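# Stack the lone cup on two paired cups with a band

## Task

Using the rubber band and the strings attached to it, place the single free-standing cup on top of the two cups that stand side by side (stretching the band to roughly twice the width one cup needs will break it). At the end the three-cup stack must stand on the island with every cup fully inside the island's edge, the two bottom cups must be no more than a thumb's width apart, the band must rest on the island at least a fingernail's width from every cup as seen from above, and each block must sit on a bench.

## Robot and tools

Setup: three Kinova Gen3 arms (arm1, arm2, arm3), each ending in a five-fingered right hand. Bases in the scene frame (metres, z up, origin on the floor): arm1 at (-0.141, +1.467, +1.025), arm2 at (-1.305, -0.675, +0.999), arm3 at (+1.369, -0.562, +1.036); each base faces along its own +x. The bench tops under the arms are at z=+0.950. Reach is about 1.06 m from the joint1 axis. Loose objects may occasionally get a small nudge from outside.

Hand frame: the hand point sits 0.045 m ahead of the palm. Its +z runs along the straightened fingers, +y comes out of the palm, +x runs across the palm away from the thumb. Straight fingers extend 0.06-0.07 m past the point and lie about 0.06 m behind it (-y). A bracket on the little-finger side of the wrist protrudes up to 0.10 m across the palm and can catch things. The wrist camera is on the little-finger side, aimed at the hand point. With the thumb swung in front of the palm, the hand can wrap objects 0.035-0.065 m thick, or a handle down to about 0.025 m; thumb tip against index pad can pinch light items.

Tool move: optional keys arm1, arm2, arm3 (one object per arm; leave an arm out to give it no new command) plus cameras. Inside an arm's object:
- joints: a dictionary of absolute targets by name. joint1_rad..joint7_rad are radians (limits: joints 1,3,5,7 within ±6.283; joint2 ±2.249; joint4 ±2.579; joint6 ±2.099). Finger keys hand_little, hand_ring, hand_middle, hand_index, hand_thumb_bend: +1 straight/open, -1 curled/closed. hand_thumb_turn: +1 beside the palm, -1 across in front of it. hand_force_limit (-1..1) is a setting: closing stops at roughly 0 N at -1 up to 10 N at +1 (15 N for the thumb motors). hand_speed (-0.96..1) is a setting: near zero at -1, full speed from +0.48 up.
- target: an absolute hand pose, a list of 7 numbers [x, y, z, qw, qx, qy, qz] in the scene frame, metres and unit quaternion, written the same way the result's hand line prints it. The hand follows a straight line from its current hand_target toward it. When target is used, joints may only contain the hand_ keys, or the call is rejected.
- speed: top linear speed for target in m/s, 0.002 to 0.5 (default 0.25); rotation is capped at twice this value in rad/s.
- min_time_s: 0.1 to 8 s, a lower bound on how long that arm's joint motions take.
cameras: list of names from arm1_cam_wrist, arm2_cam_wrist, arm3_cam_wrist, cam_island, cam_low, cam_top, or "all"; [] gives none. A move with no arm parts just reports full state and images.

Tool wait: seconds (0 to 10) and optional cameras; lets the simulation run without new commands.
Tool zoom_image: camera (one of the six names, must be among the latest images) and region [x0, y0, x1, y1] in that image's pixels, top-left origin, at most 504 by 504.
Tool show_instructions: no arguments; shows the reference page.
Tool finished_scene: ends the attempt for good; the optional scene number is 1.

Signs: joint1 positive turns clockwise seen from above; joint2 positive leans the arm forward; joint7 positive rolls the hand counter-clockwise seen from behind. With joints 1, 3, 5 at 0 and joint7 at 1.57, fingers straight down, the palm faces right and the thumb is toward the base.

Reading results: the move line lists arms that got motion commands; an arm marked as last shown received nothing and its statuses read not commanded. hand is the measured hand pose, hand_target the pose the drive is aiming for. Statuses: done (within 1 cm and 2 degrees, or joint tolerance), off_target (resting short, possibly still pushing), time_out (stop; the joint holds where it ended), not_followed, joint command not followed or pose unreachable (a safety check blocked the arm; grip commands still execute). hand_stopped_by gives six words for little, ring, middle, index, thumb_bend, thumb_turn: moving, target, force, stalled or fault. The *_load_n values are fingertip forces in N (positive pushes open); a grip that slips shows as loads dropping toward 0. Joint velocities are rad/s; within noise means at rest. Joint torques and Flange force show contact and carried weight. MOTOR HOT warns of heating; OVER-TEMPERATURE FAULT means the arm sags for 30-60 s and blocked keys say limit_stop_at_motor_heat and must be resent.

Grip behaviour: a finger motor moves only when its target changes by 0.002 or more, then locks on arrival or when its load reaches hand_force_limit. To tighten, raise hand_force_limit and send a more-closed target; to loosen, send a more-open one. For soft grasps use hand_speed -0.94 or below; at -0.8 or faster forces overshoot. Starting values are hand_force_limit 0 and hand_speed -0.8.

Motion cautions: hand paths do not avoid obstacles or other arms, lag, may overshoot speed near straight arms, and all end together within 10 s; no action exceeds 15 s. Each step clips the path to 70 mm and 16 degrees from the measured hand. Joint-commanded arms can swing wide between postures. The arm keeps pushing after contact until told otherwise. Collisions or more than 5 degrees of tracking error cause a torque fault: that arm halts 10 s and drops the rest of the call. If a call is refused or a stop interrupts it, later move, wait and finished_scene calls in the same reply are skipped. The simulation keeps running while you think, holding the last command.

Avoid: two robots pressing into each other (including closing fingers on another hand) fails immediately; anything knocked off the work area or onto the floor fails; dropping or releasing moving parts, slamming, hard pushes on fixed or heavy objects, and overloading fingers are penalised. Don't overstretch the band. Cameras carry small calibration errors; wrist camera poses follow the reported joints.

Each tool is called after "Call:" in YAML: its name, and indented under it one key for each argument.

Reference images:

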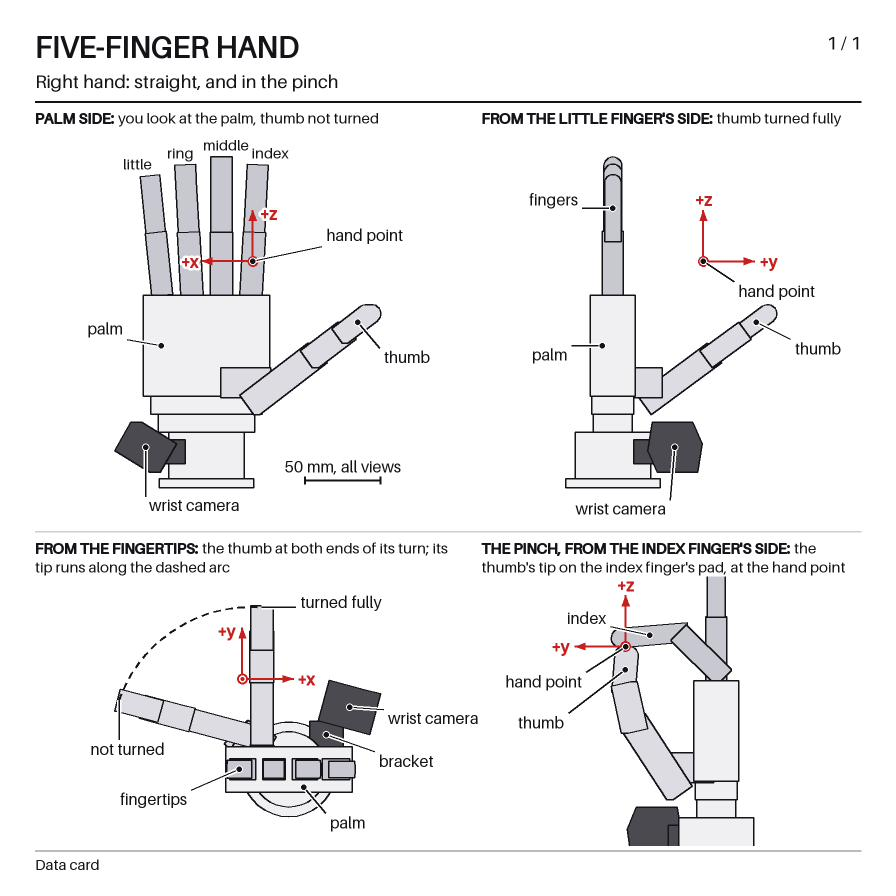

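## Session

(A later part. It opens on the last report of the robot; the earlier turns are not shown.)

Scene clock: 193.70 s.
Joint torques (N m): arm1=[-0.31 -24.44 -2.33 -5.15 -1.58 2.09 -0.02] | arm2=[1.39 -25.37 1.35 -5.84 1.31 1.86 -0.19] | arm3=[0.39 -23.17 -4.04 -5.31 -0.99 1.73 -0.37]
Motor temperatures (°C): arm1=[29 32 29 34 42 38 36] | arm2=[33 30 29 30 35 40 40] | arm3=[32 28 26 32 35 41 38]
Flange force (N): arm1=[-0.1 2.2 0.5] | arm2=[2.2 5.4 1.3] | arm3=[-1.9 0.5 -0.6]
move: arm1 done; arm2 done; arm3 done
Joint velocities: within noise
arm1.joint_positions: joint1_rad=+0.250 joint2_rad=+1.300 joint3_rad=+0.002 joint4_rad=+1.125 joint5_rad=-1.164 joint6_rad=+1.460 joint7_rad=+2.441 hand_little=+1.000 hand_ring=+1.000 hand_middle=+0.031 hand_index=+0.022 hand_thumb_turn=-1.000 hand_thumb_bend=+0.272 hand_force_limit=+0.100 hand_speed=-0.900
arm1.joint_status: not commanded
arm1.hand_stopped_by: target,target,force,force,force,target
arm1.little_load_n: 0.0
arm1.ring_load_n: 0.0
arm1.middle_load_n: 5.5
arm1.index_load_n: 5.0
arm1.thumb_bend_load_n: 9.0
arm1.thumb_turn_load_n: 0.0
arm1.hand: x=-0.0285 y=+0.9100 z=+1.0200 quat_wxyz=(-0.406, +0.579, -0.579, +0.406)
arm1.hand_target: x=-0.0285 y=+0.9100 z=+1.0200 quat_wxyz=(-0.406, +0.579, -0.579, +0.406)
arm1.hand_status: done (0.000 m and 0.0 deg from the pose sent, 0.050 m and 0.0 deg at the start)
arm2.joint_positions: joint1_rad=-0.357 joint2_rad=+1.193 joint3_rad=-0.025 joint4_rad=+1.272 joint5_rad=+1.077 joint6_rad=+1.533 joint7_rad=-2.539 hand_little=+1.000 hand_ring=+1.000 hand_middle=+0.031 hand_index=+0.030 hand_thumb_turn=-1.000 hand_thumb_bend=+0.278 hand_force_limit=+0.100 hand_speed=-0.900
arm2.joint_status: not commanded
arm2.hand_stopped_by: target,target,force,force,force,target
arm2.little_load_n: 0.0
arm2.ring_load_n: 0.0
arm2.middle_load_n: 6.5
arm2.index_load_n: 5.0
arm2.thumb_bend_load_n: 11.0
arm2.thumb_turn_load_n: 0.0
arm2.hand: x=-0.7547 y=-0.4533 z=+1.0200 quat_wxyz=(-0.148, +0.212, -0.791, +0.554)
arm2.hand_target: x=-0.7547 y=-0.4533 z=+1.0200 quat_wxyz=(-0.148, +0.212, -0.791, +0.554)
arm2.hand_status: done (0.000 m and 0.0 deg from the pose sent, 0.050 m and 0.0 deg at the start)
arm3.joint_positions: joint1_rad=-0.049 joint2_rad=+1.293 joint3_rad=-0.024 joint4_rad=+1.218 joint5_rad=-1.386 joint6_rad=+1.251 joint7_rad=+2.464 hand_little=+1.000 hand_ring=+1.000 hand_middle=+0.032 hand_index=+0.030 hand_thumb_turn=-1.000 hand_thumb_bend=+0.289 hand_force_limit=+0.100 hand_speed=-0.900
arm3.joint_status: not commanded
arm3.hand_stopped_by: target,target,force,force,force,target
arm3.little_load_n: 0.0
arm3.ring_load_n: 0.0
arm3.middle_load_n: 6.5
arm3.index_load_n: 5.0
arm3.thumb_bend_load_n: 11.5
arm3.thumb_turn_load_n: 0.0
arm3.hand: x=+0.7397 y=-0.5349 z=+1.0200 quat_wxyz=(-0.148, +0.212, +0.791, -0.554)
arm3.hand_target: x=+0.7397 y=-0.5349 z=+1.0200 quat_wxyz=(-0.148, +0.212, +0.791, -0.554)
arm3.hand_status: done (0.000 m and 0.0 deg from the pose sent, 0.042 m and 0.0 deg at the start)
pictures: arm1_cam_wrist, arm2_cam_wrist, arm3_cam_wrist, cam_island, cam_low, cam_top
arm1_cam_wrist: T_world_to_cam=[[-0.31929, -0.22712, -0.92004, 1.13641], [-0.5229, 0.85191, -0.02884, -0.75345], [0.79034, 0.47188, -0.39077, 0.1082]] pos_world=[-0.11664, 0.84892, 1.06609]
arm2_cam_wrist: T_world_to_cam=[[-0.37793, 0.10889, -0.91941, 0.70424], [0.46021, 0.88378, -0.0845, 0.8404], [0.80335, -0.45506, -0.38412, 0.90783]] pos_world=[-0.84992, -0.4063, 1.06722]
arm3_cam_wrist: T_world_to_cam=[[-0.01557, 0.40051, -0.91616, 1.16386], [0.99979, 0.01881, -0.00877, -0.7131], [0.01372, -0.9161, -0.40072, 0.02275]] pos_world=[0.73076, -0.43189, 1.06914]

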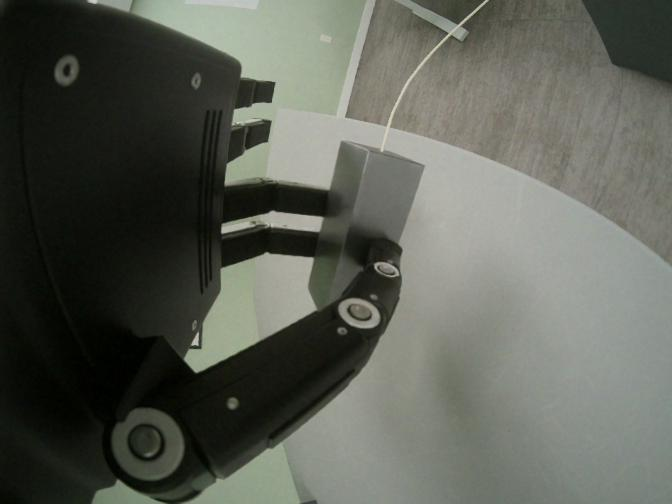

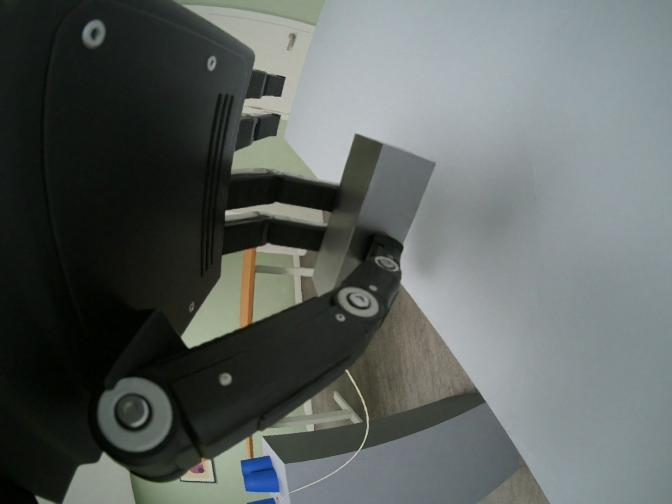

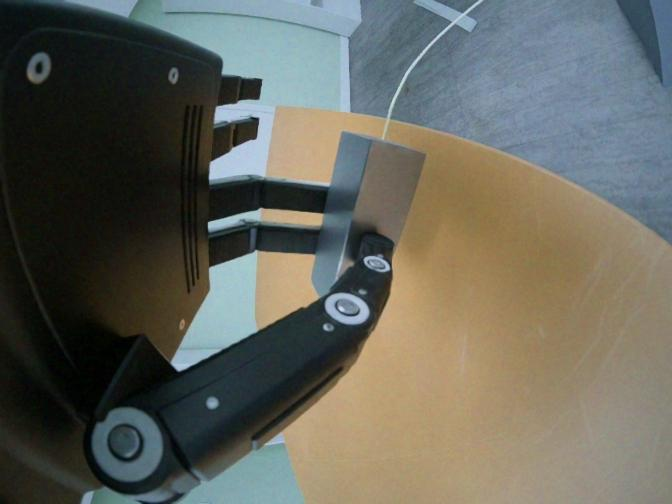

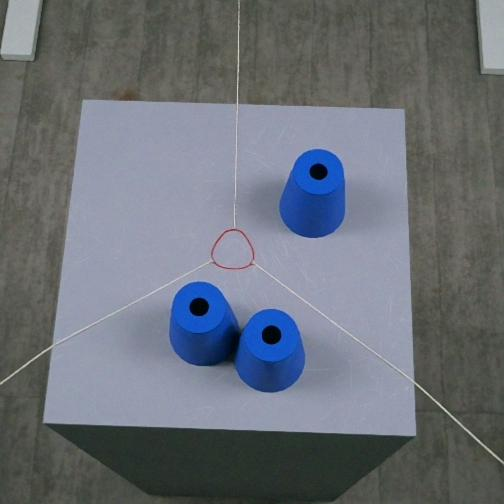

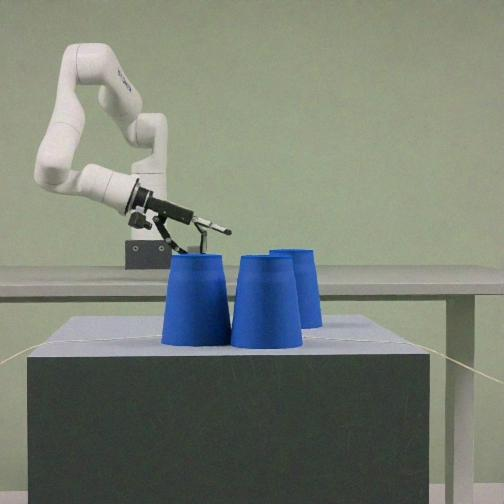

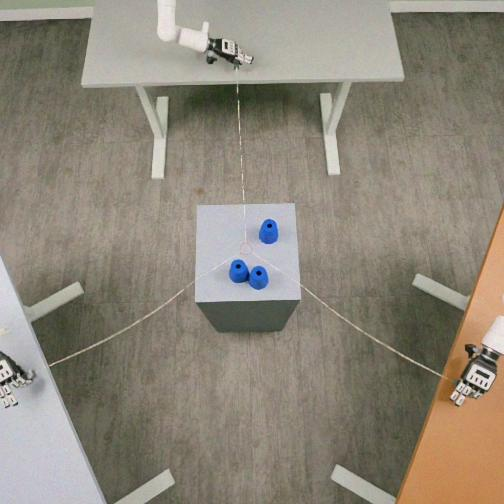

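Call:
move:
  arm1: {"target": [-0.008, 0.9155, 1.12, 0.4056, -0.5792, 0.5792, -0.4056], "speed": 0.1}
  arm2: {"target": [-0.7657, -0.4328, 1.12, -0.1484, 0.2120, -0.7913, 0.5540], "speed": 0.1}
  arm3: {"target": [0.7969, -0.4508, 1.12, 0.1484, -0.2120, -0.7913, 0.5540], "speed": 0.1}
  cameras: ["cam_island", "cam_low", "cam_top"]

Scene clock: 206.87 s.
Joint torques (N m): arm1=[-0.35 -23.61 -2.17 -5.77 -1.78 1.91 -0.03] | arm2=[1.41 -24.9 1.07 -6.8 1.58 1.63 -0.17] | arm3=[0.27 -22.19 -3.55 -5.67 -1.25 1.59 -0.36]
Motor temperatures (°C): arm1=[29 33 29 34 42 38 36] | arm2=[33 31 29 30 35 40 40] | arm3=[32 28 26 32 35 41 38]
Flange force (N): arm1=[0.1 2.3 0.4] | arm2=[1.5 5.7 0.9] | arm3=[-2.2 0.6 -0.3]
move: arm1 done; arm2 done; arm3 done
Joint velocities: within noise
arm1.joint_positions: joint1_rad=+0.221 joint2_rad=+1.095 joint3_rad=-0.003 joint4_rad=+1.237 joint5_rad=-1.174 joint6_rad=+1.473 joint7_rad=+2.346 hand_little=+1.000 hand_ring=+1.000 hand_middle=+0.031 hand_index=+0.022 hand_thumb_turn=-1.000 hand_thumb_bend=+0.272 hand_force_limit=+0.100 hand_speed=-0.900
arm1.joint_status: not commanded
arm1.hand_stopped_by: target,target,force,force,force,target
arm1.little_load_n: 0.0
arm1.ring_load_n: 0.0
arm1.middle_load_n: 5.5
arm1.index_load_n: 5.0
arm1.thumb_bend_load_n: 8.5
arm1.thumb_turn_load_n: 0.0
arm1.hand: x=-0.0080 y=+0.9155 z=+1.1200 quat_wxyz=(-0.406, +0.579, -0.579, +0.406)
arm1.hand_target: x=-0.0080 y=+0.9155 z=+1.1200 quat_wxyz=(-0.406, +0.579, -0.579, +0.406)
arm1.hand_status: done (0.000 m and 0.0 deg from the pose sent, 0.102 m and 0.0 deg at the start)
arm2.joint_positions: joint1_rad=-0.389 joint2_rad=+1.026 joint3_rad=-0.032 joint4_rad=+1.268 joint5_rad=+1.053 joint6_rad=+1.642 joint7_rad=-2.405 hand_little=+1.000 hand_ring=+1.000 hand_middle=+0.031 hand_index=+0.030 hand_thumb_turn=-1.000 hand_thumb_bend=+0.278 hand_force_limit=+0.100 hand_speed=-0.900
arm2.joint_status: not commanded
arm2.hand_stopped_by: target,target,force,force,force,target
arm2.little_load_n: 0.0
arm2.ring_load_n: -0.5
arm2.middle_load_n: 6.5
arm2.index_load_n: 5.0
arm2.thumb_bend_load_n: 10.5
arm2.thumb_turn_load_n: 0.0
arm2.hand: x=-0.7657 y=-0.4328 z=+1.1200 quat_wxyz=(-0.148, +0.212, -0.791, +0.554)
arm2.hand_target: x=-0.7657 y=-0.4328 z=+1.1200 quat_wxyz=(-0.148, +0.212, -0.791, +0.554)
arm2.hand_status: done (0.000 m and 0.0 deg from the pose sent, 0.103 m and 0.0 deg at the start)
arm3.joint_positions: joint1_rad=+0.093 joint2_rad=+1.103 joint3_rad=+0.040 joint4_rad=+1.286 joint5_rad=-1.275 joint6_rad=+1.426 joint7_rad=+2.381 hand_little=+1.000 hand_ring=+1.000 hand_middle=+0.032 hand_index=+0.030 hand_thumb_turn=-1.000 hand_thumb_bend=+0.289 hand_force_limit=+0.100 hand_speed=-0.900
arm3.joint_status: not commanded
arm3.hand_stopped_by: target,target,force,force,force,target
arm3.little_load_n: 0.0
arm3.ring_load_n: 0.0
arm3.middle_load_n: 7.0
arm3.index_load_n: 4.5
arm3.thumb_bend_load_n: 12.0
arm3.thumb_turn_load_n: 0.0
arm3.hand: x=+0.7969 y=-0.4508 z=+1.1200 quat_wxyz=(-0.148, +0.212, +0.791, -0.554)
arm3.hand_target: x=+0.7969 y=-0.4508 z=+1.1200 quat_wxyz=(-0.148, +0.212, +0.791, -0.554)
arm3.hand_status: done (0.000 m and 0.0 deg from the pose sent, 0.143 m and 0.0 deg at the start)

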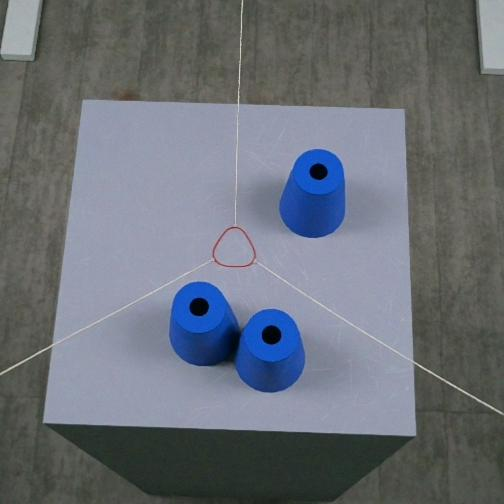

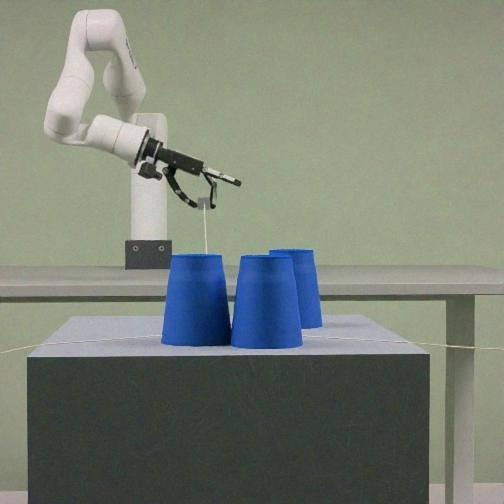

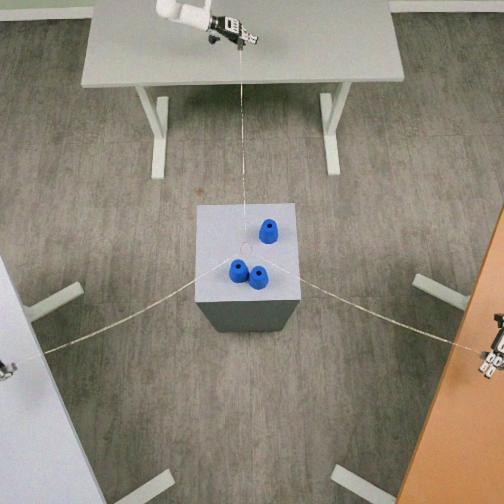

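Call:
move:
  arm1: {"target": [-0.008, 0.9155, 1.19, 0.4056, -0.5792, 0.5792, -0.4056], "speed": 0.06}
  arm2: {"target": [-0.7657, -0.4328, 1.19, -0.1484, 0.2120, -0.7913, 0.5540], "speed": 0.06}
  arm3: {"target": [0.7969, -0.4508, 1.19, 0.1484, -0.2120, -0.7913, 0.5540], "speed": 0.06}
  cameras: ["cam_island", "cam_low", "cam_top"]

Scene clock: 211.53 s.
Joint torques (N m): arm1=[-0.29 -23.03 -1.99 -6.44 -2 1.7 -0.05] | arm2=[1.38 -24.36 0.93 -7.48 1.77 1.43 -0.15] | arm3=[0.45 -21.7 -3.27 -6.24 -1.48 1.4 -0.33]
Motor temperatures (°C): arm1=[29 33 29 34 42 38 36] | arm2=[33 31 29 30 35 40 40] | arm3=[32 28 26 32 35 41 38]
Flange force (N): arm1=[-0.1 2.1 0.4] | arm2=[1.1 5.7 0.6] | arm3=[-1.8 0.7 0.1]
move: arm1 done; arm2 done; arm3 done
Joint velocities: within noise
arm1.joint_positions: joint1_rad=+0.218 joint2_rad=+0.982 joint3_rad=+0.002 joint4_rad=+1.230 joint5_rad=-1.169 joint6_rad=+1.522 joint7_rad=+2.236 hand_little=+1.000 hand_ring=+1.000 hand_middle=+0.031 hand_index=+0.022 hand_thumb_turn=-1.000 hand_thumb_bend=+0.272 hand_force_limit=+0.100 hand_speed=-0.900
arm1.joint_status: not commanded
arm1.hand_stopped_by: target,target,force,force,force,target
arm1.little_load_n: 0.0
arm1.ring_load_n: 0.0
arm1.middle_load_n: 5.5
arm1.index_load_n: 5.0
arm1.thumb_bend_load_n: 9.0
arm1.thumb_turn_load_n: 0.0
arm1.hand: x=-0.0080 y=+0.9155 z=+1.1900 quat_wxyz=(-0.406, +0.579, -0.579, +0.406)
arm1.hand_target: x=-0.0080 y=+0.9155 z=+1.1900 quat_wxyz=(-0.406, +0.579, -0.579, +0.406)
arm1.hand_status: done (0.000 m and 0.0 deg from the pose sent, 0.070 m and 0.0 deg at the start)
arm2.joint_positions: joint1_rad=-0.392 joint2_rad=+0.917 joint3_rad=-0.026 joint4_rad=+1.246 joint5_rad=+1.058 joint6_rad=+1.704 joint7_rad=-2.290 hand_little=+1.000 hand_ring=+1.000 hand_middle=+0.031 hand_index=+0.030 hand_thumb_turn=-1.000 hand_thumb_bend=+0.278 hand_force_limit=+0.100 hand_speed=-0.900
arm2.joint_status: not commanded
arm2.hand_stopped_by: target,target,force,force,force,target
arm2.little_load_n: 0.0
arm2.ring_load_n: 0.0
arm2.middle_load_n: 6.0
arm2.index_load_n: 5.0
arm2.thumb_bend_load_n: 10.5
arm2.thumb_turn_load_n: 0.0
arm2.hand: x=-0.7657 y=-0.4328 z=+1.1900 quat_wxyz=(-0.148, +0.212, -0.791, +0.554)
arm2.hand_target: x=-0.7657 y=-0.4328 z=+1.1900 quat_wxyz=(-0.148, +0.212, -0.791, +0.554)
arm2.hand_status: done (0.000 m and 0.0 deg from the pose sent, 0.070 m and 0.0 deg at the start)
arm3.joint_positions: joint1_rad=+0.089 joint2_rad=+0.985 joint3_rad=+0.049 joint4_rad=+1.286 joint5_rad=-1.262 joint6_rad=+1.468 joint7_rad=+2.270 hand_little=+1.000 hand_ring=+1.000 hand_middle=+0.032 hand_index=+0.030 hand_thumb_turn=-1.000 hand_thumb_bend=+0.289 hand_force_limit=+0.100 hand_speed=-0.900
arm3.joint_status: not commanded
arm3.hand_stopped_by: target,target,force,force,force,target
arm3.little_load_n: 0.0
arm3.ring_load_n: 0.0
arm3.middle_load_n: 6.5
arm3.index_load_n: 5.0
arm3.thumb_bend_load_n: 11.5
arm3.thumb_turn_load_n: 0.0
arm3.hand: x=+0.7969 y=-0.4508 z=+1.1900 quat_wxyz=(-0.148, +0.212, +0.791, -0.554)
arm3.hand_target: x=+0.7969 y=-0.4508 z=+1.1900 quat_wxyz=(-0.148, +0.212, +0.791, -0.554)
arm3.hand_status: done (0.000 m and 0.0 deg from the pose sent, 0.070 m and 0.0 deg at the start)

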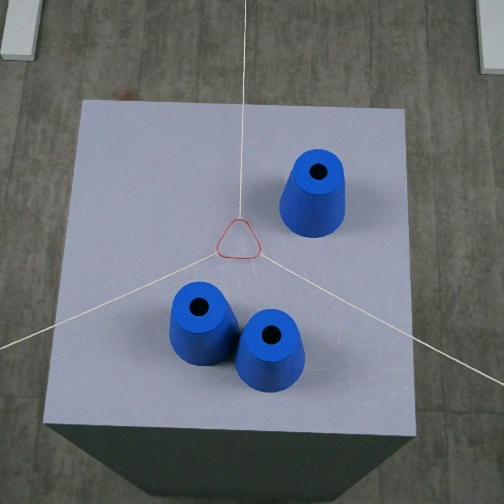

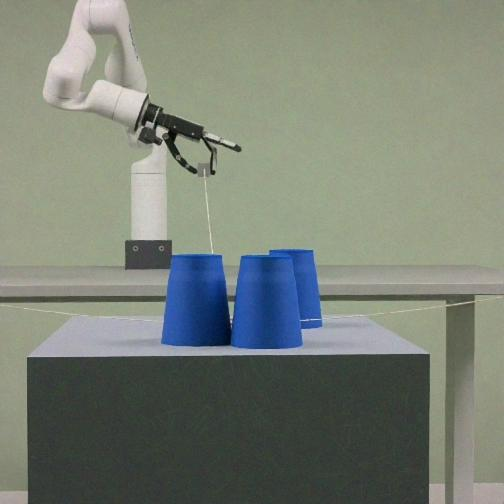

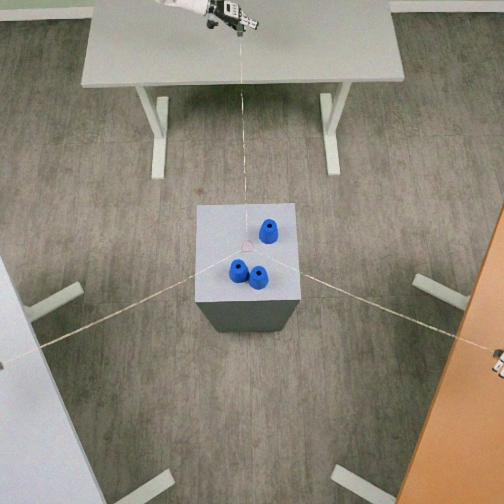

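Call:
move:
  arm1: {"target": [-0.008, 0.9555, 1.16, 0.4056, -0.5792, 0.5792, -0.4056], "speed": 0.04}
  arm2: {"target": [-0.8003, -0.4528, 1.16, -0.1484, 0.2120, -0.7913, 0.5540], "speed": 0.04}
  arm3: {"target": [0.8315, -0.4708, 1.16, 0.1484, -0.2120, -0.7913, 0.5540], "speed": 0.04}
  cameras: ["cam_island", "cam_low"]

Call:
zoom_image:
  camera: "cam_island"
  region: [150, 130, 350, 330]

Call:
zoom_image:
  camera: "cam_low"
  region: [150, 180, 350, 340]

Scene clock: 221.53 s.
Joint torques (N m): arm1=[-0.34 -21.87 -2.01 -5.42 -1.62 2.08 -0.08] | arm2=[1.42 -23.11 0.76 -6.45 1.41 1.76 -0.16] | arm3=[0.35 -20.4 -3.3 -5.2 -1.06 1.7 -0.4]
Motor temperatures (°C): arm1=[29 33 29 34 42 38 36] | arm2=[33 31 29 30 35 40 40] | arm3=[32 29 26 32 35 41 38]
Flange force (N): arm1=[0.1 2.3 0.6] | arm2=[1.0 5.8 0.9] | arm3=[-1.6 0.6 -0.1]
move: arm1 done; arm2 done; arm3 done
Joint velocities: within noise
arm1.joint_positions: joint1_rad=+0.235 joint2_rad=+0.959 joint3_rad=-0.003 joint4_rad=+1.414 joint5_rad=-1.168 joint6_rad=+1.467 joint7_rad=+2.387 hand_little=+1.000 hand_ring=+1.000 hand_middle=+0.031 hand_index=+0.022 hand_thumb_turn=-1.000 hand_thumb_bend=+0.272 hand_force_limit=+0.100 hand_speed=-0.900
arm1.joint_status: not commanded
arm1.hand_stopped_by: target,target,force,force,force,target
arm1.little_load_n: 0.0
arm1.ring_load_n: 0.0
arm1.middle_load_n: 5.5
arm1.index_load_n: 5.0
arm1.thumb_bend_load_n: 9.0
arm1.thumb_turn_load_n: 0.0
arm1.hand: x=-0.0080 y=+0.9555 z=+1.1600 quat_wxyz=(-0.406, +0.579, -0.579, +0.406)
arm1.hand_target: x=-0.0080 y=+0.9555 z=+1.1600 quat_wxyz=(-0.406, +0.579, -0.579, +0.406)
arm1.hand_status: done (0.000 m and 0.0 deg from the pose sent, 0.050 m and 0.0 deg at the start)
arm2.joint_positions: joint1_rad=-0.410 joint2_rad=+0.893 joint3_rad=-0.043 joint4_rad=+1.426 joint5_rad=+1.034 joint6_rad=+1.652 joint7_rad=-2.442 hand_little=+1.000 hand_ring=+1.000 hand_middle=+0.031 hand_index=+0.030 hand_thumb_turn=-1.000 hand_thumb_bend=+0.278 hand_force_limit=+0.100 hand_speed=-0.900
arm2.joint_status: not commanded
arm2.hand_stopped_by: target,target,force,force,force,target
arm2.little_load_n: 0.0
arm2.ring_load_n: -0.5
arm2.middle_load_n: 6.5
arm2.index_load_n: 5.0
arm2.thumb_bend_load_n: 10.5
arm2.thumb_turn_load_n: 0.5
arm2.hand: x=-0.8003 y=-0.4528 z=+1.1600 quat_wxyz=(-0.148, +0.212, -0.791, +0.554)
arm2.hand_target: x=-0.8003 y=-0.4528 z=+1.1600 quat_wxyz=(-0.148, +0.212, -0.791, +0.554)
arm2.hand_status: done (0.000 m and 0.0 deg from the pose sent, 0.050 m and 0.0 deg at the start)
arm3.joint_positions: joint1_rad=+0.099 joint2_rad=+0.967 joint3_rad=+0.040 joint4_rad=+1.465 joint5_rad=-1.272 joint6_rad=+1.418 joint7_rad=+2.424 hand_little=+1.000 hand_ring=+1.000 hand_middle=+0.032 hand_index=+0.030 hand_thumb_turn=-1.000 hand_thumb_bend=+0.289 hand_force_limit=+0.100 hand_speed=-0.900
arm3.joint_status: not commanded
arm3.hand_stopped_by: target,target,force,force,force,target
arm3.little_load_n: 0.0
arm3.ring_load_n: 0.0
arm3.middle_load_n: 7.0
arm3.index_load_n: 4.5
arm3.thumb_bend_load_n: 11.5
arm3.thumb_turn_load_n: 0.0
arm3.hand: x=+0.8315 y=-0.4708 z=+1.1600 quat_wxyz=(-0.148, +0.212, +0.791, -0.554)
arm3.hand_target: x=+0.8315 y=-0.4708 z=+1.1600 quat_wxyz=(-0.148, +0.212, +0.791, -0.554)
arm3.hand_status: done (0.000 m and 0.0 deg from the pose sent, 0.050 m and 0.0 deg at the start)

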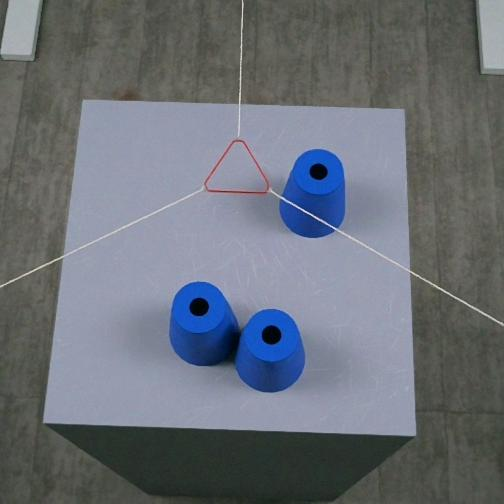

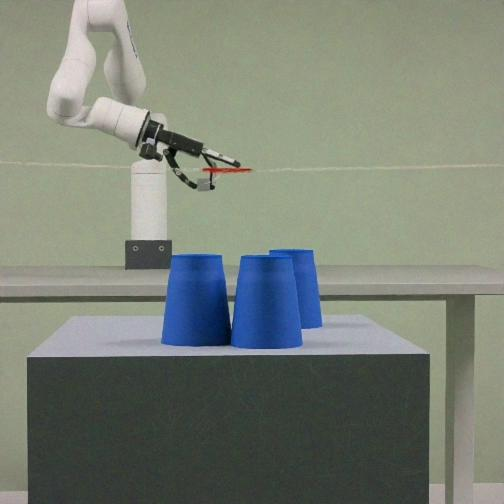

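Scaled by 2.520 from the camera's image (finer frame: 720x720).

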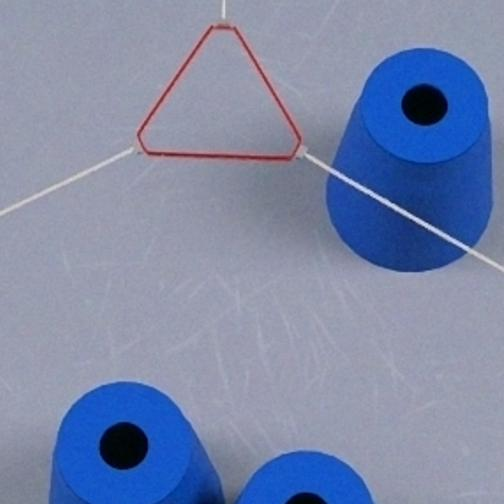

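Scaled by 2.520 from the camera's image (finer frame: 720x720).

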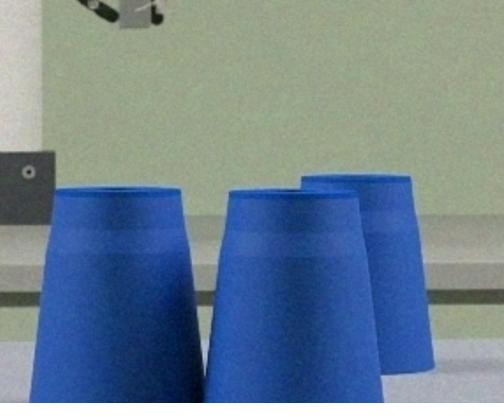

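Call:
move:
  arm1: {"target": [0.0745, 1.039, 1.16, 0.4056, -0.5792, 0.5792, -0.4056], "speed": 0.05}
  arm2: {"target": [-0.7438, -0.4143, 1.16, -0.1484, 0.2120, -0.7913, 0.5540], "speed": 0.05}
  arm3: {"target": [0.940, -0.4323, 1.16, 0.1484, -0.2120, -0.7913, 0.5540], "speed": 0.05}
  cameras: ["cam_island", "cam_low"]

Call:
zoom_image:
  camera: "cam_island"
  region: [200, 50, 400, 250]

Call:
zoom_image:
  camera: "cam_low"
  region: [180, 120, 380, 340]

Scene clock: 240.10 s.
Joint torques (N m): arm1=[-0.61 -18.37 -2.57 -3.45 -0.83 2.63 -0.14] | arm2=[1.53 -25.45 1.11 -7.07 1.44 1.8 -0.07] | arm3=[0.15 -17.97 -2.81 -3.37 -0.27 2.25 -0.5]
Motor temperatures (°C): arm1=[29 33 29 34 42 38 36] | arm2=[33 31 29 30 35 40 40] | arm3=[32 29 26 32 35 41 38]
Flange force (N): arm1=[1.4 2.2 0.5] | arm2=[-0.6 5.5 0.5] | arm3=[-0.5 0.1 0.3]
move: arm1 done; arm2 done; arm3 done
Joint velocities: within noise
arm1.joint_positions: joint1_rad=+0.144 joint2_rad=+0.818 joint3_rad=-0.066 joint4_rad=+1.798 joint5_rad=-1.288 joint6_rad=+1.272 joint7_rad=+2.582 hand_little=+1.000 hand_ring=+1.000 hand_middle=+0.031 hand_index=+0.022 hand_thumb_turn=-1.000 hand_thumb_bend=+0.272 hand_force_limit=+0.100 hand_speed=-0.900
arm1.joint_status: not commanded
arm1.hand_stopped_by: target,target,force,force,force,target
arm1.little_load_n: 0.0
arm1.ring_load_n: 0.0
arm1.middle_load_n: 6.0
arm1.index_load_n: 5.0
arm1.thumb_bend_load_n: 9.0
arm1.thumb_turn_load_n: 0.0
arm1.hand: x=+0.0745 y=+1.0390 z=+1.1600 quat_wxyz=(-0.406, +0.579, -0.579, +0.406)
arm1.hand_target: x=+0.0745 y=+1.0390 z=+1.1600 quat_wxyz=(-0.406, +0.579, -0.579, +0.406)
arm1.hand_status: done (0.000 m and 0.0 deg from the pose sent, 0.117 m and 0.0 deg at the start)
arm2.joint_positions: joint1_rad=-0.385 joint2_rad=+1.020 joint3_rad=-0.020 joint4_rad=+1.121 joint5_rad=+1.065 joint6_rad=+1.704 joint7_rad=-2.264 hand_little=+1.000 hand_ring=+1.000 hand_middle=+0.031 hand_index=+0.030 hand_thumb_turn=-1.000 hand_thumb_bend=+0.278 hand_force_limit=+0.100 hand_speed=-0.900
arm2.joint_status: not commanded
arm2.hand_stopped_by: target,target,force,force,force,target
arm2.little_load_n: -0.5
arm2.ring_load_n: 0.0
arm2.middle_load_n: 6.0
arm2.index_load_n: 6.0
arm2.thumb_bend_load_n: 10.5
arm2.thumb_turn_load_n: 0.5
arm2.hand: x=-0.7438 y=-0.4143 z=+1.1600 quat_wxyz=(-0.148, +0.212, -0.791, +0.554)
arm2.hand_target: x=-0.7438 y=-0.4143 z=+1.1600 quat_wxyz=(-0.148, +0.212, -0.791, +0.554)
arm2.hand_status: done (0.000 m and 0.0 deg from the pose sent, 0.068 m and 0.0 deg at the start)
arm3.joint_positions: joint1_rad=+0.259 joint2_rad=+0.899 joint3_rad=+0.091 joint4_rad=+1.661 joint5_rad=-1.159 joint6_rad=+1.509 joint7_rad=+2.604 hand_little=+1.000 hand_ring=+1.000 hand_middle=+0.032 hand_index=+0.030 hand_thumb_turn=-1.000 hand_thumb_bend=+0.289 hand_force_limit=+0.100 hand_speed=-0.900
arm3.joint_status: not commanded
arm3.hand_stopped_by: target,target,force,force,force,target
arm3.little_load_n: 0.0
arm3.ring_load_n: 0.0
arm3.middle_load_n: 7.0
arm3.index_load_n: 4.0
arm3.thumb_bend_load_n: 11.5
arm3.thumb_turn_load_n: 0.0
arm3.hand: x=+0.9400 y=-0.4323 z=+1.1600 quat_wxyz=(-0.148, +0.212, +0.791, -0.554)
arm3.hand_target: x=+0.9400 y=-0.4323 z=+1.1600 quat_wxyz=(-0.148, +0.212, +0.791, -0.554)
arm3.hand_status: done (0.000 m and 0.0 deg from the pose sent, 0.115 m and 0.0 deg at the start)

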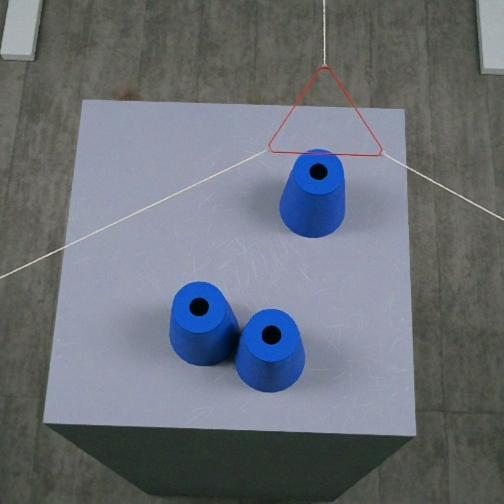

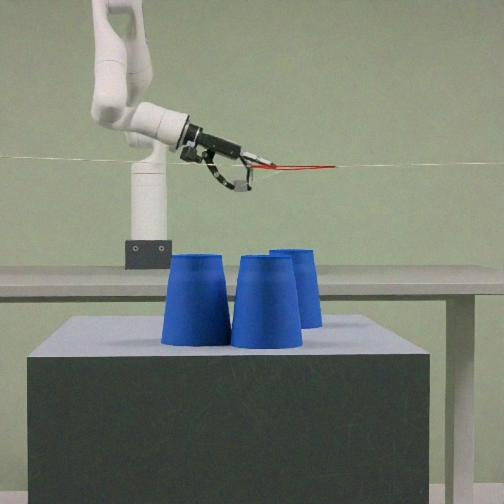

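Scaled by 2.520 from the camera's image (finer frame: 720x720).

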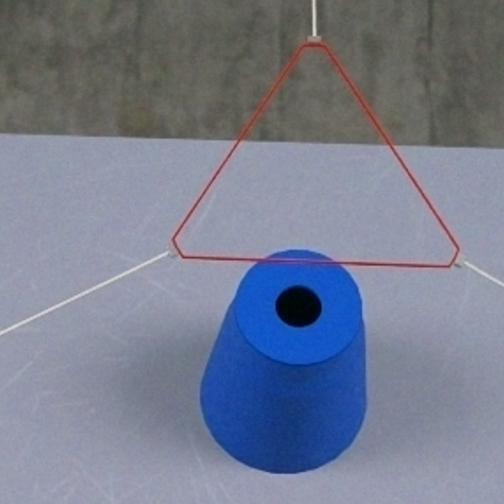

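Scaled by 2.291 from the camera's image (finer frame: 720x720).

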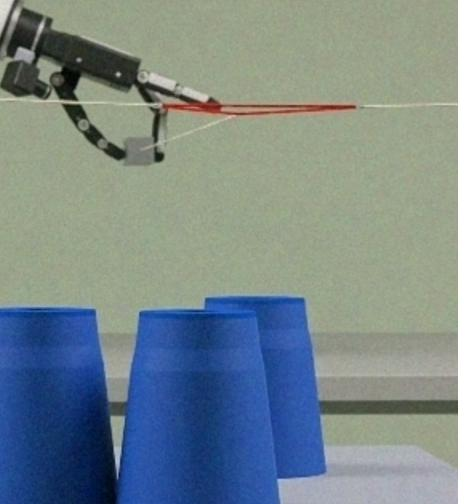

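Call:
zoom_image:
  camera: "cam_low"
  region: [220, 240, 330, 350]

Scaled by 4.582 from the camera's image (finer frame: 720x720).

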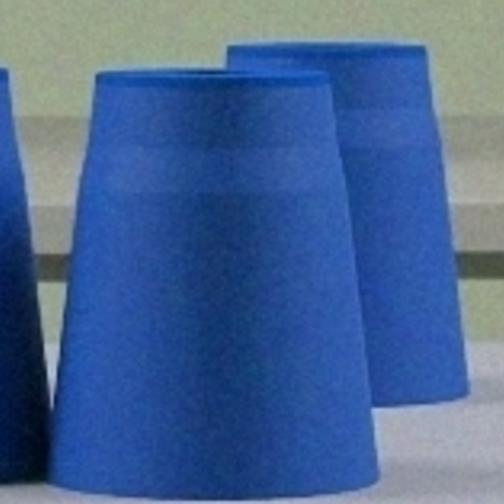

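Call:
move:
  arm1: {"target": [0.0745, 1.044, 1.075, 0.4056, -0.5792, 0.5792, -0.4056], "speed": 0.05}
  arm2: {"target": [-0.7481, -0.4168, 1.075, -0.1484, 0.2120, -0.7913, 0.5540], "speed": 0.05}
  arm3: {"target": [0.9443, -0.4348, 1.075, 0.1484, -0.2120, -0.7913, 0.5540], "speed": 0.05}
  cameras: ["cam_island", "cam_low"]

Call:
zoom_image:
  camera: "cam_island"
  region: [220, 80, 420, 280]

Call:
zoom_image:
  camera: "cam_low"
  region: [180, 180, 380, 340]

Scene clock: 256.70 s.
Joint torques (N m): arm1=[-0.77 -18.95 -2.9 -1.88 -0.29 2.81 -0.19] | arm2=[1.54 -25.63 1.12 -6.15 1.09 2.07 -0.03] | arm3=[0.15 -18.5 -3.04 -1.99 0.15 2.37 -0.5]
Motor temperatures (°C): arm1=[29 33 29 34 42 38 36] | arm2=[33 31 29 30 35 40 40] | arm3=[32 29 26 32 35 41 38]
Flange force (N): arm1=[1.2 2.3 0.5] | arm2=[-0.2 5.4 0.9] | arm3=[0.3 0.0 -0.1]
move: arm1 done; arm2 done; arm3 done
Joint velocities: within noise
arm1.joint_positions: joint1_rad=+0.153 joint2_rad=+1.001 joint3_rad=-0.077 joint4_rad=+1.799 joint5_rad=-1.328 joint6_rad=+1.215 joint7_rad=+2.766 hand_little=+1.000 hand_ring=+1.000 hand_middle=+0.031 hand_index=+0.022 hand_thumb_turn=-1.000 hand_thumb_bend=+0.272 hand_force_limit=+0.100 hand_speed=-0.900
arm1.joint_status: not commanded
arm1.hand_stopped_by: target,target,force,force,force,target
arm1.little_load_n: 0.0
arm1.ring_load_n: 0.0
arm1.middle_load_n: 5.5
arm1.index_load_n: 4.5
arm1.thumb_bend_load_n: 9.0
arm1.thumb_turn_load_n: -0.5
arm1.hand: x=+0.0745 y=+1.0440 z=+1.0750 quat_wxyz=(-0.406, +0.579, -0.579, +0.406)
arm1.hand_target: x=+0.0745 y=+1.0440 z=+1.0750 quat_wxyz=(-0.406, +0.579, -0.579, +0.406)
arm1.hand_status: done (0.000 m and 0.0 deg from the pose sent, 0.085 m and 0.0 deg at the start)
arm2.joint_positions: joint1_rad=-0.384 joint2_rad=+1.147 joint3_rad=-0.028 joint4_rad=+1.145 joint5_rad=+1.058 joint6_rad=+1.635 joint7_rad=-2.399 hand_little=+1.000 hand_ring=+1.000 hand_middle=+0.031 hand_index=+0.030 hand_thumb_turn=-1.000 hand_thumb_bend=+0.278 hand_force_limit=+0.100 hand_speed=-0.900
arm2.joint_status: not commanded
arm2.hand_stopped_by: target,target,force,force,force,target
arm2.little_load_n: 0.0
arm2.ring_load_n: 0.0
arm2.middle_load_n: 6.0
arm2.index_load_n: 6.0
arm2.thumb_bend_load_n: 10.5
arm2.thumb_turn_load_n: 1.0
arm2.hand: x=-0.7481 y=-0.4168 z=+1.0750 quat_wxyz=(-0.148, +0.212, -0.791, +0.554)
arm2.hand_target: x=-0.7481 y=-0.4168 z=+1.0750 quat_wxyz=(-0.148, +0.212, -0.791, +0.554)
arm2.hand_status: done (0.000 m and 0.0 deg from the pose sent, 0.085 m and 0.0 deg at the start)
arm3.joint_positions: joint1_rad=+0.270 joint2_rad=+1.070 joint3_rad=+0.077 joint4_rad=+1.655 joint5_rad=-1.180 joint6_rad=+1.438 joint7_rad=+2.754 hand_little=+1.000 hand_ring=+1.000 hand_middle=+0.032 hand_index=+0.030 hand_thumb_turn=-1.000 hand_thumb_bend=+0.289 hand_force_limit=+0.100 hand_speed=-0.900
arm3.joint_status: not commanded
arm3.hand_stopped_by: target,target,force,force,force,target
arm3.little_load_n: 0.0
arm3.ring_load_n: 0.0
arm3.middle_load_n: 7.5
arm3.index_load_n: 4.5
arm3.thumb_bend_load_n: 11.5
arm3.thumb_turn_load_n: 0.0
arm3.hand: x=+0.9443 y=-0.4348 z=+1.0750 quat_wxyz=(-0.148, +0.212, +0.791, -0.554)
arm3.hand_target: x=+0.9443 y=-0.4348 z=+1.0750 quat_wxyz=(-0.148, +0.212, +0.791, -0.554)
arm3.hand_status: done (0.000 m and 0.0 deg from the pose sent, 0.085 m and 0.0 deg at the start)

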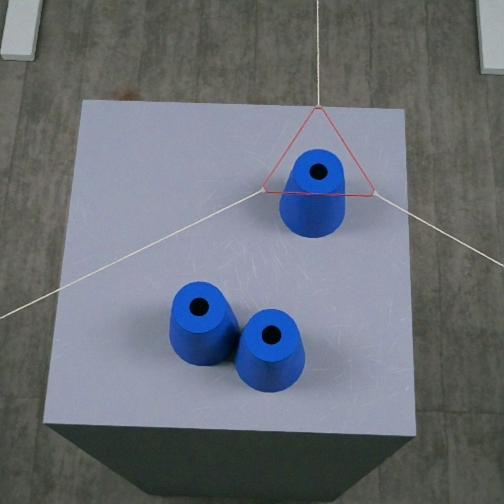

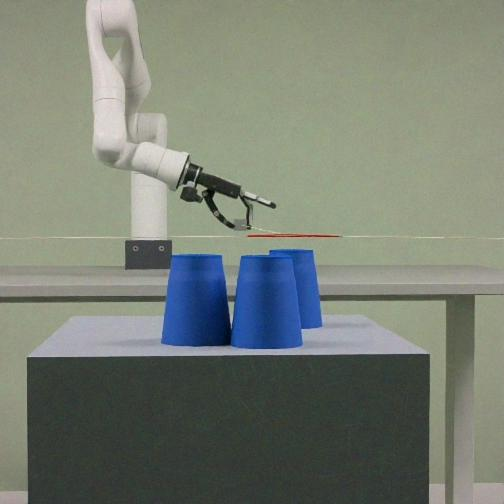

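Scaled by 2.520 from the camera's image (finer frame: 720x720).

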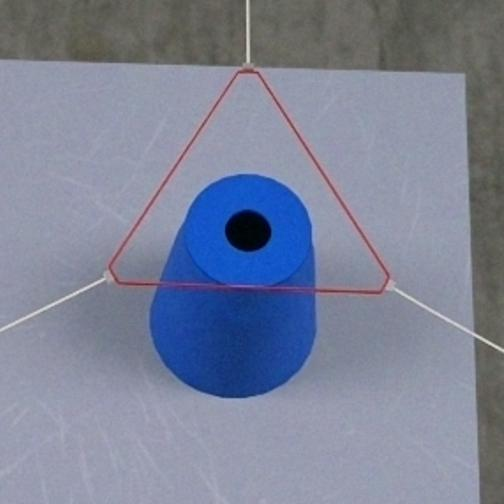

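Scaled by 2.520 from the camera's image (finer frame: 720x720).

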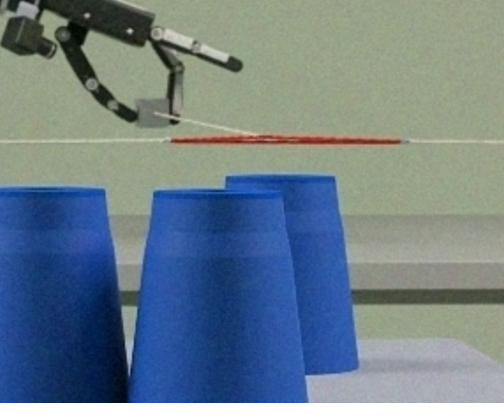

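Call:
move:
  arm1: {"target": [0.0755, 1.044, 1.031, 0.4056, -0.5792, 0.5792, -0.4056], "speed": 0.03}
  arm2: {"target": [-0.7471, -0.4168, 1.031, -0.1484, 0.2120, -0.7913, 0.5540], "speed": 0.03}
  arm3: {"target": [0.9453, -0.4348, 1.031, 0.1484, -0.2120, -0.7913, 0.5540], "speed": 0.03}
  cameras: ["cam_island", "cam_low"]

Call:
zoom_image:
  camera: "cam_island"
  region: [220, 80, 420, 280]

Call:
zoom_image:
  camera: "cam_low"
  region: [220, 210, 380, 340]

Scene clock: 265.93 s.
Joint torques (N m): arm1=[-0.72 -19.32 -2.96 -1.22 -0.13 2.82 -0.21] | arm2=[1.53 -25.83 1.15 -5.79 1 2.1 -0.04] | arm3=[0.09 -18.73 -3.03 -1.62 0.27 2.39 -0.51]
Motor temperatures (°C): arm1=[29 33 29 34 42 38 36] | arm2=[33 31 29 30 35 40 40] | arm3=[32 29 26 32 35 41 38]
Flange force (N): arm1=[1.3 2.3 0.5] | arm2=[-0.2 5.3 1.0] | arm3=[-0.2 -0.2 -0.2]
move: arm1 done; arm2 done; arm3 done
Joint velocities: within noise
arm1.joint_positions: joint1_rad=+0.155 joint2_rad=+1.103 joint3_rad=-0.082 joint4_rad=+1.768 joint5_rad=-1.346 joint6_rad=+1.193 joint7_rad=+2.839 hand_little=+1.000 hand_ring=+1.000 hand_middle=+0.031 hand_index=+0.022 hand_thumb_turn=-1.000 hand_thumb_bend=+0.272 hand_force_limit=+0.100 hand_speed=-0.900
arm1.joint_status: not commanded
arm1.hand_stopped_by: target,target,force,force,force,target
arm1.little_load_n: 0.0
arm1.ring_load_n: 0.0
arm1.middle_load_n: 5.5
arm1.index_load_n: 5.0
arm1.thumb_bend_load_n: 9.0
arm1.thumb_turn_load_n: -0.5
arm1.hand: x=+0.0755 y=+1.0440 z=+1.0310 quat_wxyz=(-0.406, +0.579, -0.579, +0.406)
arm1.hand_target: x=+0.0755 y=+1.0440 z=+1.0310 quat_wxyz=(-0.406, +0.579, -0.579, +0.406)
arm1.hand_status: done (0.000 m and 0.0 deg from the pose sent, 0.044 m and 0.0 deg at the start)
arm2.joint_positions: joint1_rad=-0.383 joint2_rad=+1.227 joint3_rad=-0.028 joint4_rad=+1.118 joint5_rad=+1.059 joint6_rad=+1.607 joint7_rad=-2.445 hand_little=+1.000 hand_ring=+1.000 hand_middle=+0.031 hand_index=+0.030 hand_thumb_turn=-1.000 hand_thumb_bend=+0.278 hand_force_limit=+0.100 hand_speed=-0.900
arm2.joint_status: not commanded
arm2.hand_stopped_by: target,target,force,force,force,target
arm2.little_load_n: 0.0
arm2.ring_load_n: 0.0
arm2.middle_load_n: 6.0
arm2.index_load_n: 5.5
arm2.thumb_bend_load_n: 10.5
arm2.thumb_turn_load_n: 1.0
arm2.hand: x=-0.7471 y=-0.4168 z=+1.0310 quat_wxyz=(-0.148, +0.212, -0.791, +0.554)
arm2.hand_target: x=-0.7471 y=-0.4168 z=+1.0310 quat_wxyz=(-0.148, +0.212, -0.791, +0.554)
arm2.hand_status: done (0.000 m and 0.0 deg from the pose sent, 0.044 m and 0.0 deg at the start)
arm3.joint_positions: joint1_rad=+0.275 joint2_rad=+1.166 joint3_rad=+0.070 joint4_rad=+1.623 joint5_rad=-1.191 joint6_rad=+1.409 joint7_rad=+2.813 hand_little=+1.000 hand_ring=+1.000 hand_middle=+0.032 hand_index=+0.030 hand_thumb_turn=-1.000 hand_thumb_bend=+0.289 hand_force_limit=+0.100 hand_speed=-0.900
arm3.joint_status: not commanded
arm3.hand_stopped_by: target,target,force,force,force,target
arm3.little_load_n: 0.0
arm3.ring_load_n: 0.0
arm3.middle_load_n: 7.5
arm3.index_load_n: 4.5
arm3.thumb_bend_load_n: 11.5
arm3.thumb_turn_load_n: 0.0
arm3.hand: x=+0.9453 y=-0.4348 z=+1.0310 quat_wxyz=(-0.148, +0.212, +0.791, -0.554)
arm3.hand_target: x=+0.9453 y=-0.4348 z=+1.0310 quat_wxyz=(-0.148, +0.212, +0.791, -0.554)
arm3.hand_status: done (0.000 m and 0.0 deg from the pose sent, 0.044 m and 0.0 deg at the start)

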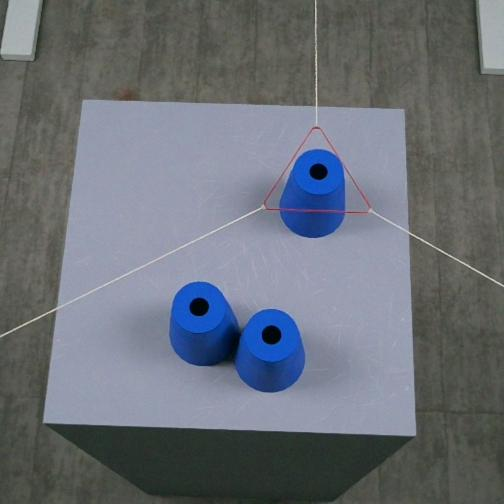

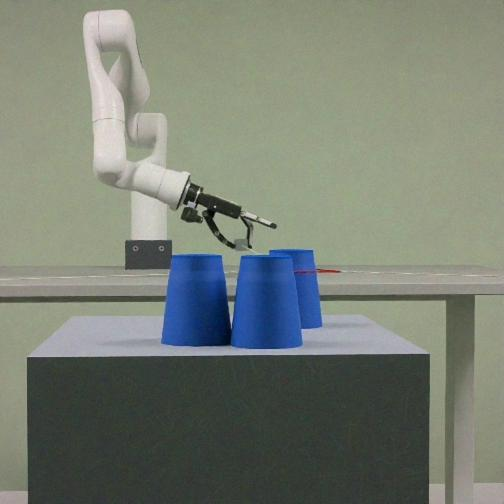

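Scaled by 2.520 from the camera's image (finer frame: 720x720).

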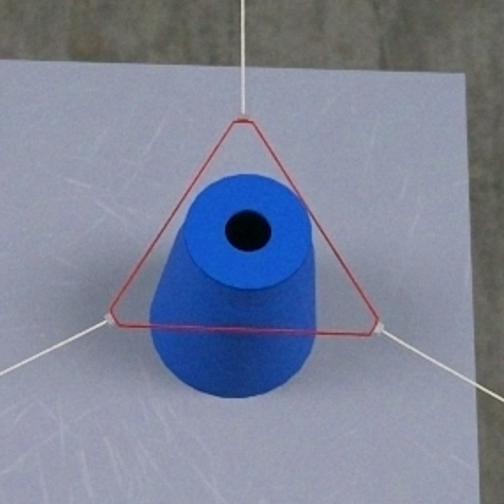

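Scaled by 3.150 from the camera's image (finer frame: 720x720).

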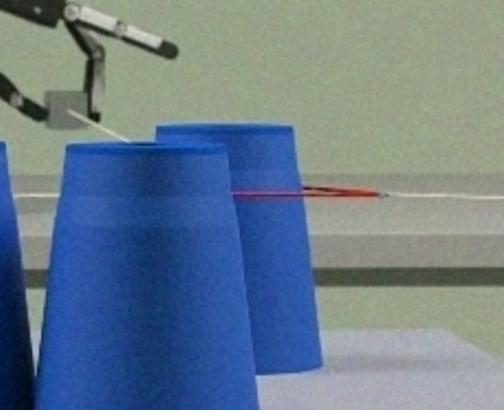

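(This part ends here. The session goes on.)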